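# Unload two trays from a moving cart onto rails

## Task

Remove both trays from the cart and put each one down resting across both rails, with all items in each tray still upright in their original spots. The cart is only reachable as it passes: every press of the green button drives it at constant speed, without pausing, from one end of its two rails to the other. Obstructing or holding the cart can count as failure, and when finished the cart must be sitting at one of the rail ends.

## Robot and tools

Robots: four identical i2rt Big YAM arms named arm1, arm2, arm3 and arm4. Each has six revolute joints, a two-finger gripper and a wrist camera. Room cameras are cam_far_end, cam_high and cam_start_end; wrist cameras are arm1_cam_wrist to arm4_cam_wrist.

Frame: one shared scene frame in metres, origin on the floor, +z up. Feet (base_link, each facing its own +x): arm1 at (0.852, 0.646, 0.794), arm2 at (-0.349, 0.656, 0.806), arm3 at (-0.852, -0.659, 0.764), arm4 at (0.345, -0.661, 0.790). arm1 and arm2 sit on the +y side facing toward -y; arm3 and arm4 sit on the -y side facing toward +y. The tabletops beneath them are at z=0.720. Reach is about 1.0 m from the joint1 axis. The hand point lies between the finger pads, roughly 1 cm behind the tips; fingers point along the hand's +z and open along its y. Printed hand positions can be off, more so at long reach.

move: one action for any subset of arms, plus an optional cameras list. Each arm key holds an object with:
- joints: absolute targets by name. joint1_rad -2.879 to 2.879 (spin about the foot, positive counter-clockwise seen from above, 0 points along the foot's +x); joint2_rad 0 to 3.141 (shoulder, 0 upper arm back and level, positive lifts it up and forward); joint3_rad 0 to 3.019 (elbow, 0 folded, positive opens); joint4_rad -1.692 to 1.57 (hand pitch, positive tips fingers up); joint5_rad -1.57 to 1.57 (sideways swing, positive to the arm's right); joint6_rad -2.094 to 2.094 (roll, positive clockwise viewed from behind); gripper_m 0 to 0.093 (fingertip gap in metres). Radians, absolute, not offsets.
- target: one list of seven numbers [x, y, z, qw, qx, qy, qz], an absolute hand pose in the scene frame (metres, unit quaternion), same layout as the printed hand line. The hand travels a straight line toward it from its current hand_target. When target is used, joints may contain only gripper_m.
- speed: top speed of that straight path, 0.002 to 0.5 m/s (default 0.25); rotation capped at twice that value in rad/s. Only allowed with target.
- min_time_s: 0.1 to 8 s, the shortest duration for that arm's joint moves; only with joints.
All motions in one call start at once. Hand paths in one call finish together, paced by the slowest, and last 0.5 to 10 s; an action never exceeds 15 s. Paths ignore obstacles and other arms. Each control step clamps the commanded pose to within 100 mm and 20 degrees of the measured hand; expect a centimetre or more of error and overshoot of speed near full stretch. Joint moves run at per-joint speeds, so the hand can sweep a wide arc.
cameras: list of names, ["all"], or []. Omitted means none after an action, all for an empty call. An empty move returns full state, images and scene number.

wait: seconds 0 to 10, optional cameras; nothing new commanded, the sim keeps running.
zoom_image: camera name and region [x0, y0, x1, y1] in pixels, max 504 by 504, from that camera's newest image.
read_manual: returns URDF licence text only.
finished_scene: scene number (1 or 2); ends the scene irreversibly, so the result must already hold.

Reading results: the move line lists each commanded arm with done or its worst status. Arms not in the call appear under "as last shown" with status "not commanded". off_target: stopped short and may keep pushing. time_out: the joint ran out of time and keeps a nearby target it still pushes toward; on_its_own lists these. joint command not followed / pose unreachable: a self- and inter-arm collision check withheld the targets; the arm may keep trying until given new ones. Gripper commands still run. Resending the reported position relieves a push. Joint velocities are rad/s (gripper m/s), in joint_positions order; torques are total drive output and noisy. Images may lag the state slightly.

Gripper: when clamped on a rigid part the reading sits a few mm under its width (sometimes slightly over). Closed on nothing reads 0.000 to 0.003. Targeting about 5 mm below first-contact width gives full force (roughly 50 to 64 N per pad). Open well above the reading to release.

Cautions: arms do not stop on contact and push hard. Never let two robots press together, including one gripper closing on another's fingers; the clearance check can react late and lets fingers, housings and cameras collide. Avoid slamming, dropping, releasing moving parts, or knocking anything out of the work area. Do not block the moving cart. Sustained loads, stretched postures or pushing at unreachable poses heat motors; MOTOR HOT warns at 85 °C, and at 100 °C the arm goes limp for 30 to 60 s (keys read limit_stop_at_motor_heat; resend targets afterward). The sim runs on while you deliberate, with arms holding the last command. Loose objects may be nudged now and then.

Each tool is called by a JSON object that holds its "api" and its "payload", one argument or row to a line.

## Session

{"api": "move", "payload": {

}}

Scene clock: 0.00 s.
Joint torques (N m): no reading
Heat: arm1: hottest joint2_rad 38 °C; arm2: hottest joint1_rad 35 °C; arm3: hottest joint1_rad 38 °C; arm4: hottest joint1_rad 36 °C.
Joint velocities: within noise
arm1.joint_positions: joint1_rad=+0.216 joint2_rad=+0.646 joint3_rad=+1.361 joint4_rad=-1.443 joint5_rad=+0.041 joint6_rad=-0.007 gripper_m=+0.09396
arm1.joint_status: not commanded
arm1.hand: x=+0.8790 y=+0.4117 z=+1.2908 quat_wxyz=(-0.301, -0.594, -0.694, +0.274) (m; scene frame)
arm1.hand_target: x=+0.8786 y=+0.4132 z=+1.3033 quat_wxyz=(-0.311, -0.590, -0.689, +0.282) (m; scene frame)
arm1.hand_status: not commanded
arm2.joint_positions: joint1_rad=-0.382 joint2_rad=+0.571 joint3_rad=+1.364 joint4_rad=-1.425 joint5_rad=+0.132 joint6_rad=-0.010 gripper_m=+0.09396
arm2.joint_status: not commanded
arm2.hand: x=-0.4429 y=+0.4714 z=+1.3248 quat_wxyz=(-0.195, -0.752, -0.477, +0.412) (m; scene frame)
arm2.hand_target: x=-0.4420 y=+0.4734 z=+1.3372 quat_wxyz=(-0.203, -0.746, -0.472, +0.423) (m; scene frame)
arm2.hand_status: not commanded
arm3.joint_positions: joint1_rad=-0.139 joint2_rad=+0.643 joint3_rad=+1.399 joint4_rad=-1.216 joint5_rad=-0.164 joint6_rad=-0.025 gripper_m=+0.09396
arm3.joint_status: not commanded
arm3.hand: x=-0.8330 y=-0.4076 z=+1.3323 quat_wxyz=(-0.364, +0.583, -0.611, -0.392) (m; scene frame)
arm3.hand_target: x=-0.8334 y=-0.4107 z=+1.3436 quat_wxyz=(-0.373, +0.579, -0.606, -0.399) (m; scene frame)
arm3.hand_status: not commanded
arm4.joint_positions: joint1_rad=+0.477 joint2_rad=+0.647 joint3_rad=+1.316 joint4_rad=-1.509 joint5_rad=-0.057 joint6_rad=-0.433 gripper_m=+0.09396
arm4.joint_status: not commanded
arm4.hand: x=+0.2432 y=-0.4640 z=+1.2574 quat_wxyz=(-0.227, +0.883, -0.299, -0.283) (m; scene frame)
arm4.hand_target: x=+0.2438 y=-0.4648 z=+1.2662 quat_wxyz=(-0.234, +0.879, -0.298, -0.289) (m; scene frame)
arm4.hand_status: not commanded
pictures: arm1_cam_wrist, arm2_cam_wrist, arm3_cam_wrist, arm4_cam_wrist, cam_far_end, cam_high, cam_start_end

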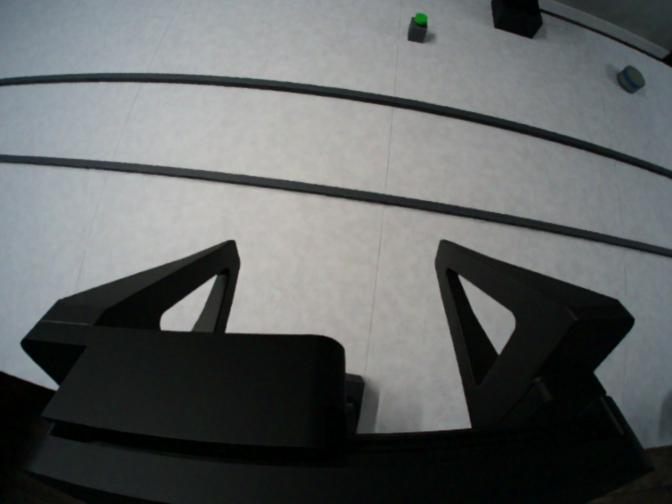

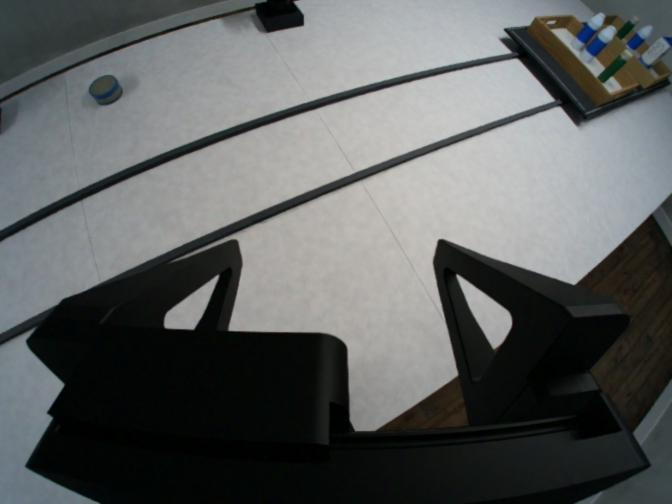

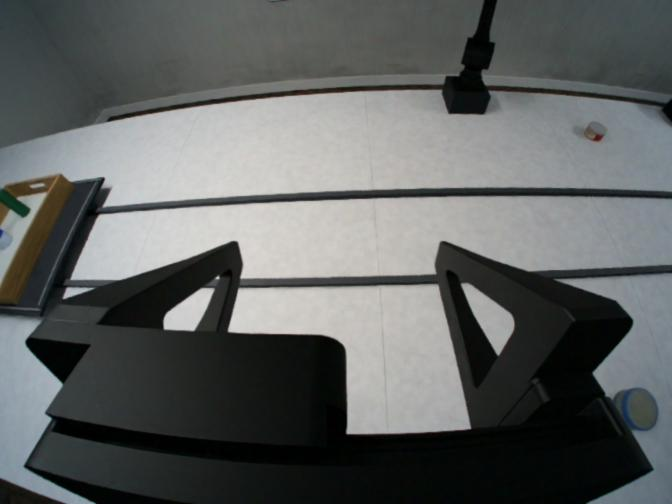

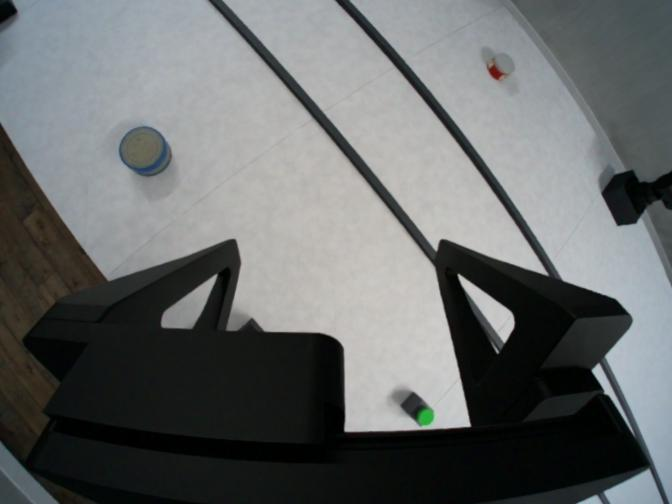

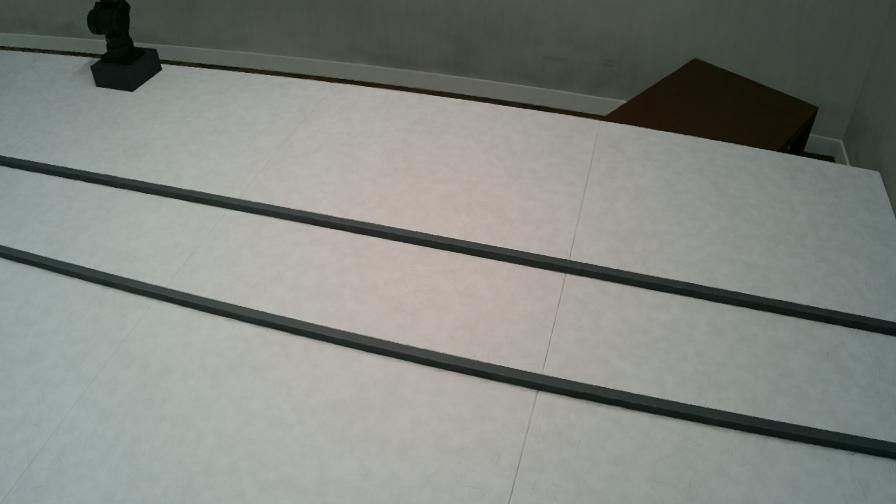

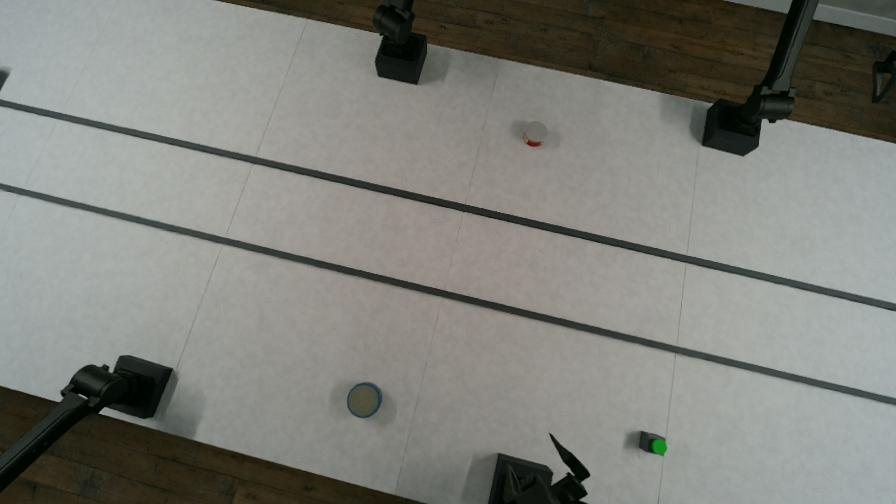

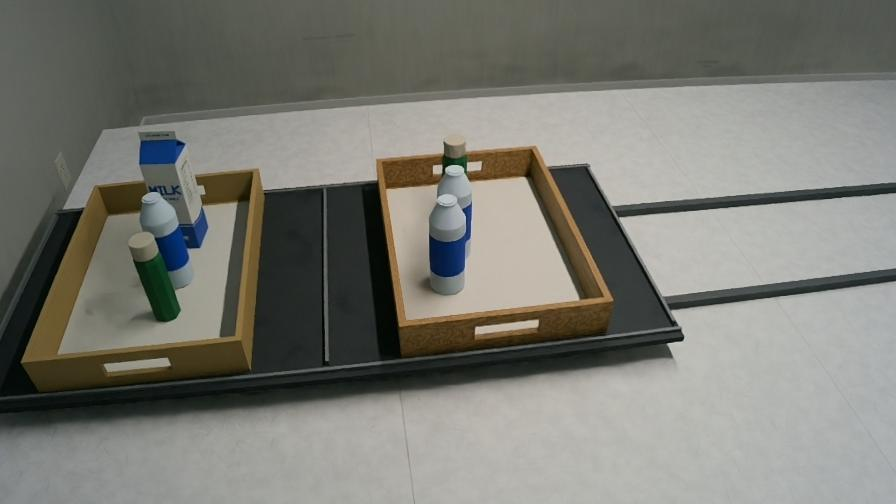

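{"api": "move", "payload": {
  "arm4": {"target":[0.72,-0.45,1.0,0,0.707,-0.707,0],"speed":0.4,"joints":{"gripper_m":0.0}},
  "arm3": {"joints":{"joint1_rad":0.7}},
  "arm2": {"joints":{"joint1_rad":-0.9}},
  "cameras": ["arm4_cam_wrist","arm3_cam_wrist","arm2_cam_wrist","cam_high"]
}}

Scene clock: 54.70 s.
Joint torques (N m): arm1=[-1.2 -0.67 10.59 2.13 0.02 -0.06] | arm2=[-0.73 1.49 10.77 1.35 0.05 0.11] | arm3=[2.2 0.32 10.77 2.5 -0.14 0] | arm4=[0.5 -12.86 11.86 0.32 0 0.21]
Heat: arm1: hottest joint3_rad 42 °C; arm2: hottest joint3_rad 40 °C; arm3: hottest joint1_rad 38 °C; arm4: hottest joint3_rad 45 °C.
move: arm2 done; arm3 done; arm4 off_target
Joint velocities: within noise
arm1: as last shown
arm2.joint_positions: joint1_rad=-0.887 joint2_rad=+0.571 joint3_rad=+1.364 joint4_rad=-1.425 joint5_rad=+0.132 joint6_rad=-0.010 gripper_m=+0.09396
arm2.joint_status: all done
arm2.hand: x=-0.5187 y=+0.5429 z=+1.3260 quat_wxyz=(-0.088, -0.846, -0.272, +0.450) (m; scene frame)
arm2.hand_target: x=-0.5183 y=+0.5464 z=+1.3385 quat_wxyz=(-0.089, -0.841, -0.264, +0.463) (m; scene frame)
arm2.hand_status: not commanded
arm3.joint_positions: joint1_rad=+0.693 joint2_rad=+0.643 joint3_rad=+1.399 joint4_rad=-1.216 joint5_rad=-0.163 joint6_rad=-0.025 gripper_m=+0.09397
arm3.joint_status: all done
arm3.hand: x=-1.0295 y=-0.4799 z=+1.3324 quat_wxyz=(-0.179, +0.781, -0.321, -0.504) (m; scene frame)
arm3.hand_target: x=-1.0289 y=-0.4837 z=+1.3436 quat_wxyz=(-0.183, +0.777, -0.314, -0.514) (m; scene frame)
arm3.hand_status: not commanded
arm4.joint_positions: joint1_rad=-1.038 joint2_rad=+1.454 joint3_rad=+1.274 joint4_rad=-1.429 joint5_rad=+0.006 joint6_rad=-1.066 gripper_m=+0.00033
arm4.joint_status: all done
arm4.hand: x=+0.7058 y=-0.4568 z=+0.9826 quat_wxyz=(+0.025, +0.713, -0.701, -0.008) (m; scene frame)
arm4.hand_target: x=+0.7193 y=-0.4504 z=+1.0002 quat_wxyz=(+0.000, +0.707, -0.707, +0.000) (m; scene frame)
arm4.hand_status: off_target (0.023 m and 3.2 deg from the pose sent, 0.542 m and 66.6 deg at the start; a joint's target at an end of its range on 9 of 69 steps)
pictures: arm2_cam_wrist, arm3_cam_wrist, arm4_cam_wrist, cam_high

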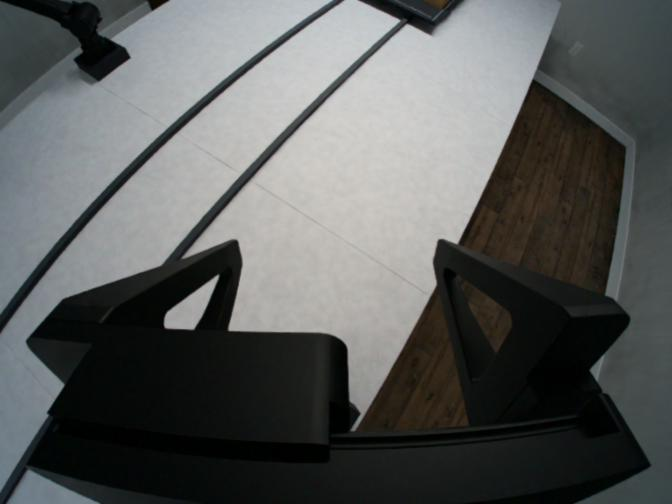

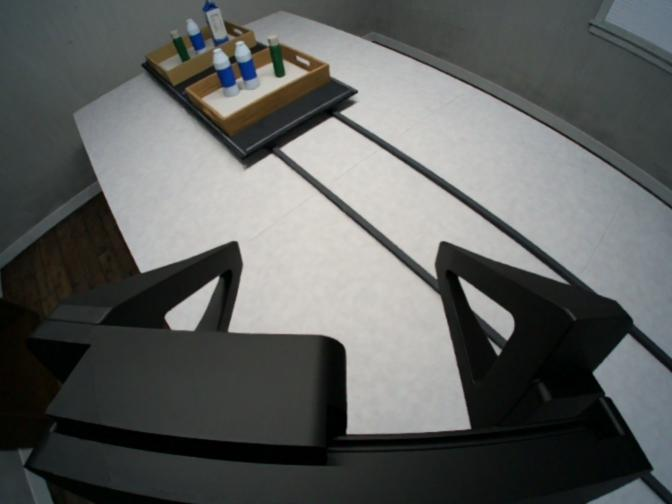

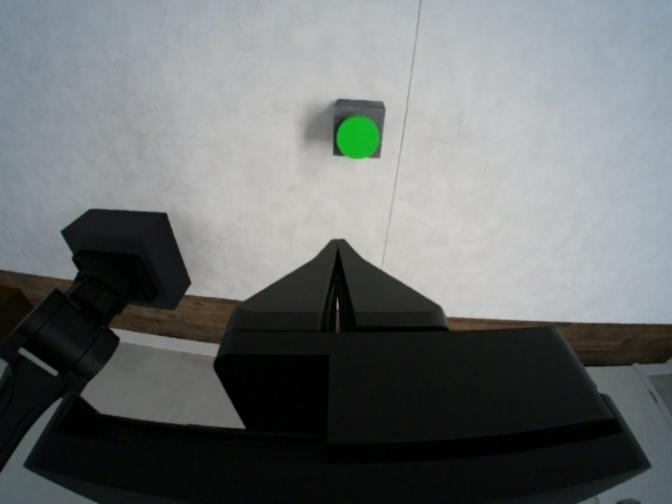

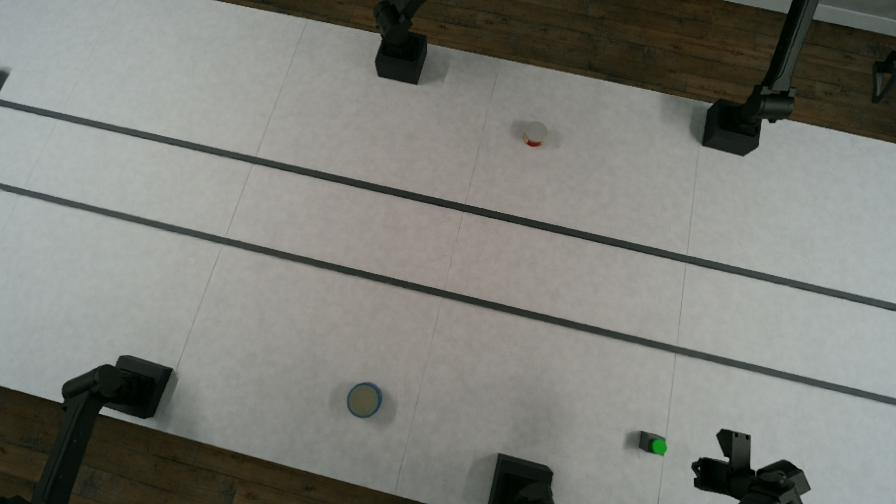

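{"api": "move", "payload": {
  "arm4": {"target":[0.715,-0.445,0.86,0,0.707,-0.707,0]},
  "cameras": ["arm4_cam_wrist","cam_high"]
}}

{"api": "zoom_image", "payload": {
  "camera": "cam_high",
  "region": [600, 380, 860, 500]
}}

Scene clock: 65.33 s.
Joint torques (N m): arm1=[-0.97 -0.09 10.81 2.17 -0.05 -0.11] | arm2=[-0.26 1.44 10.74 1.39 0.08 0.11] | arm3=[1.85 1.03 10.81 2.24 -0.11 0] | arm4=[1.26 -12.75 7.72 0.7 -0.02 0.2]
Heat: arm1: hottest joint3_rad 43 °C; arm2: hottest joint3_rad 41 °C; arm3: hottest joint1_rad 38 °C; arm4: hottest joint3_rad 51 °C.
move: arm4 done
Joint velocities: within noise
arm1, arm2, arm3: as last shown
arm4.joint_positions: joint1_rad=-1.034 joint2_rad=+1.564 joint3_rad=+1.061 joint4_rad=-1.062 joint5_rad=+0.007 joint6_rad=-1.052 gripper_m=+0.00033
arm4.joint_status: not commanded
arm4.hand: x=+0.7133 y=-0.4493 z=+0.8618 quat_wxyz=(+0.004, +0.710, -0.704, -0.002) (m; scene frame)
arm4.hand_target: x=+0.7150 y=-0.4449 z=+0.8601 quat_wxyz=(+0.000, +0.707, -0.707, +0.000) (m; scene frame)
arm4.hand_status: done (0.005 m and 0.7 deg from the pose sent, 0.123 m and 3.2 deg at the start)
pictures: arm4_cam_wrist, cam_high

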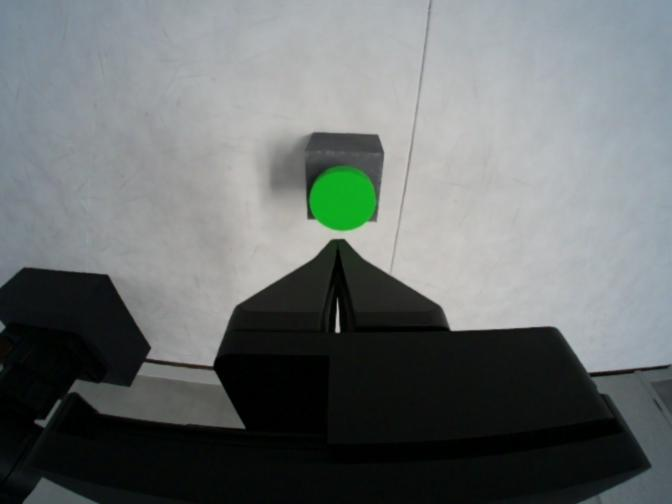

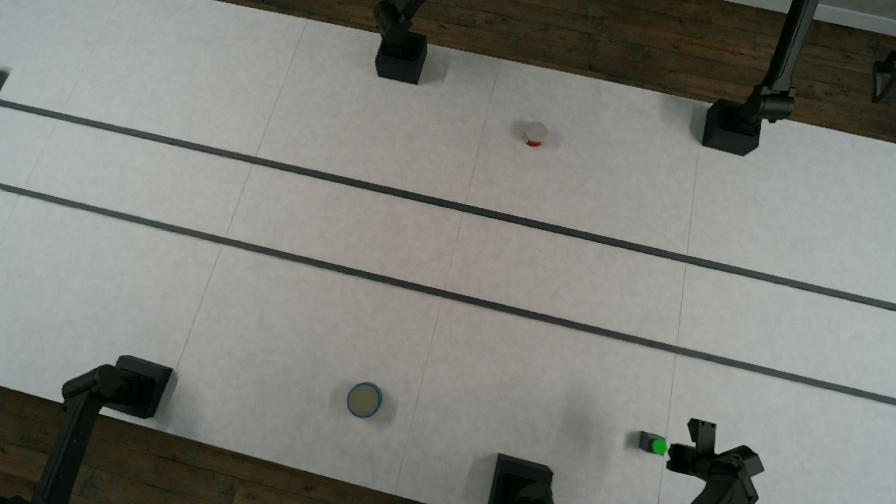

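Scaled by 1.938 from the camera's 896x504 image, which has a finer 1280x720 frame.

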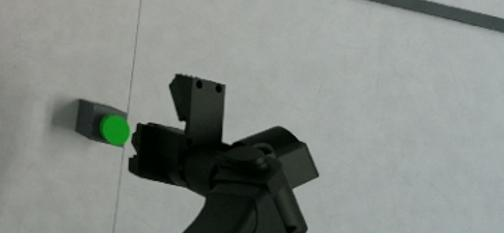

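{"api": "move", "payload": {
  "arm4": {"target":[0.717,-0.442,0.785,0,0.707,-0.707,0],"speed":0.15},
  "arm3": {"joints":{"joint1_rad":-0.14}},
  "arm2": {"joints":{"joint1_rad":0.0}},
  "cameras": ["arm4_cam_wrist","arm3_cam_wrist","arm2_cam_wrist"]
}}

Scene clock: 82.07 s.
Joint torques (N m): arm1=[-1.03 0.21 10.58 2.25 -0.02 -0.09] | arm2=[1.26 1.49 10.76 1.35 0.06 0.11] | arm3=[0.85 0.5 10.58 2.44 -0.11 -0.02] | arm4=[1.26 -10.23 5.85 1.26 -0.05 0.21]
Heat: arm1: hottest joint3_rad 44 °C; arm2: hottest joint3_rad 42 °C; arm3: hottest joint3_rad 39 °C; arm4: hottest joint3_rad 50 °C.
move: arm2 done; arm3 done; arm4 off_target
Joint velocities: within noise
arm1: as last shown
arm2.joint_positions: joint1_rad=-0.012 joint2_rad=+0.571 joint3_rad=+1.364 joint4_rad=-1.425 joint5_rad=+0.132 joint6_rad=-0.010 gripper_m=+0.09397
arm2.joint_status: all done
arm2.hand: x=-0.3702 y=+0.4474 z=+1.3237 quat_wxyz=(-0.266, -0.652, -0.607, +0.368) (m; scene frame)
arm2.hand_target: x=-0.3676 y=+0.4492 z=+1.3362 quat_wxyz=(-0.278, -0.644, -0.606, +0.375) (m; scene frame)
arm2.hand_status: not commanded
arm3.joint_positions: joint1_rad=-0.133 joint2_rad=+0.643 joint3_rad=+1.399 joint4_rad=-1.216 joint5_rad=-0.163 joint6_rad=-0.025 gripper_m=+0.09398
arm3.joint_status: all done
arm3.hand: x=-0.8345 y=-0.4075 z=+1.3323 quat_wxyz=(-0.363, +0.585, -0.609, -0.393) (m; scene frame)
arm3.hand_target: x=-0.8332 y=-0.4107 z=+1.3436 quat_wxyz=(-0.373, +0.579, -0.606, -0.398) (m; scene frame)
arm3.hand_status: not commanded
arm4.joint_positions: joint1_rad=-1.033 joint2_rad=+1.651 joint3_rad=+1.001 joint4_rad=-0.874 joint5_rad=+0.008 joint6_rad=-1.050 gripper_m=+0.00033
arm4.joint_status: not commanded
arm4.hand: x=+0.7230 y=-0.4428 z=+0.8076 quat_wxyz=(-0.016, +0.709, -0.705, +0.004) (m; scene frame)
arm4.hand_target: x=+0.7162 y=-0.4427 z=+0.7860 quat_wxyz=(+0.000, +0.707, -0.707, +0.000) (m; scene frame)
arm4.hand_status: off_target (0.023 m and 1.9 deg from the pose sent, 0.077 m and 0.7 deg at the start)
pictures: arm2_cam_wrist, arm3_cam_wrist, arm4_cam_wrist

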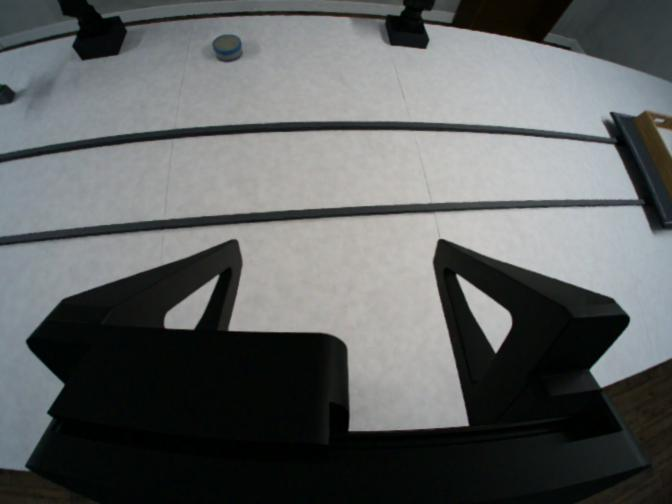

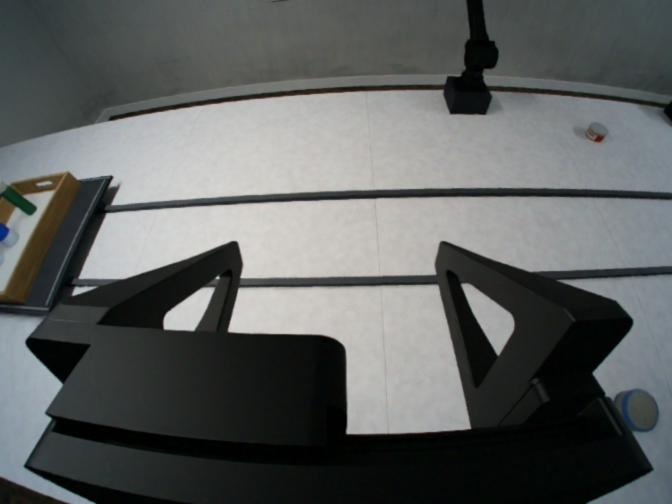

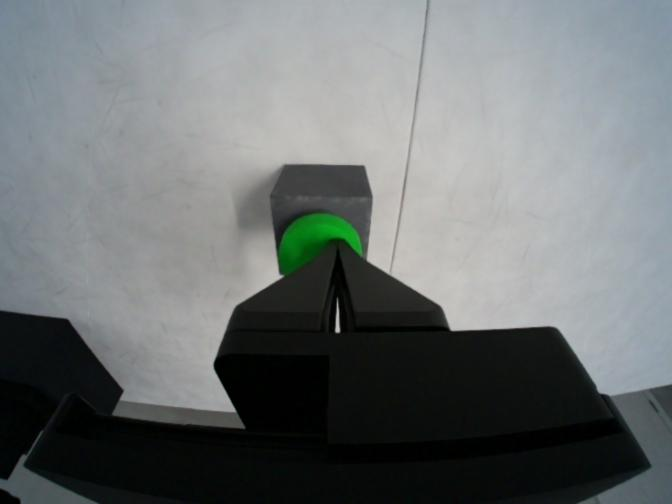

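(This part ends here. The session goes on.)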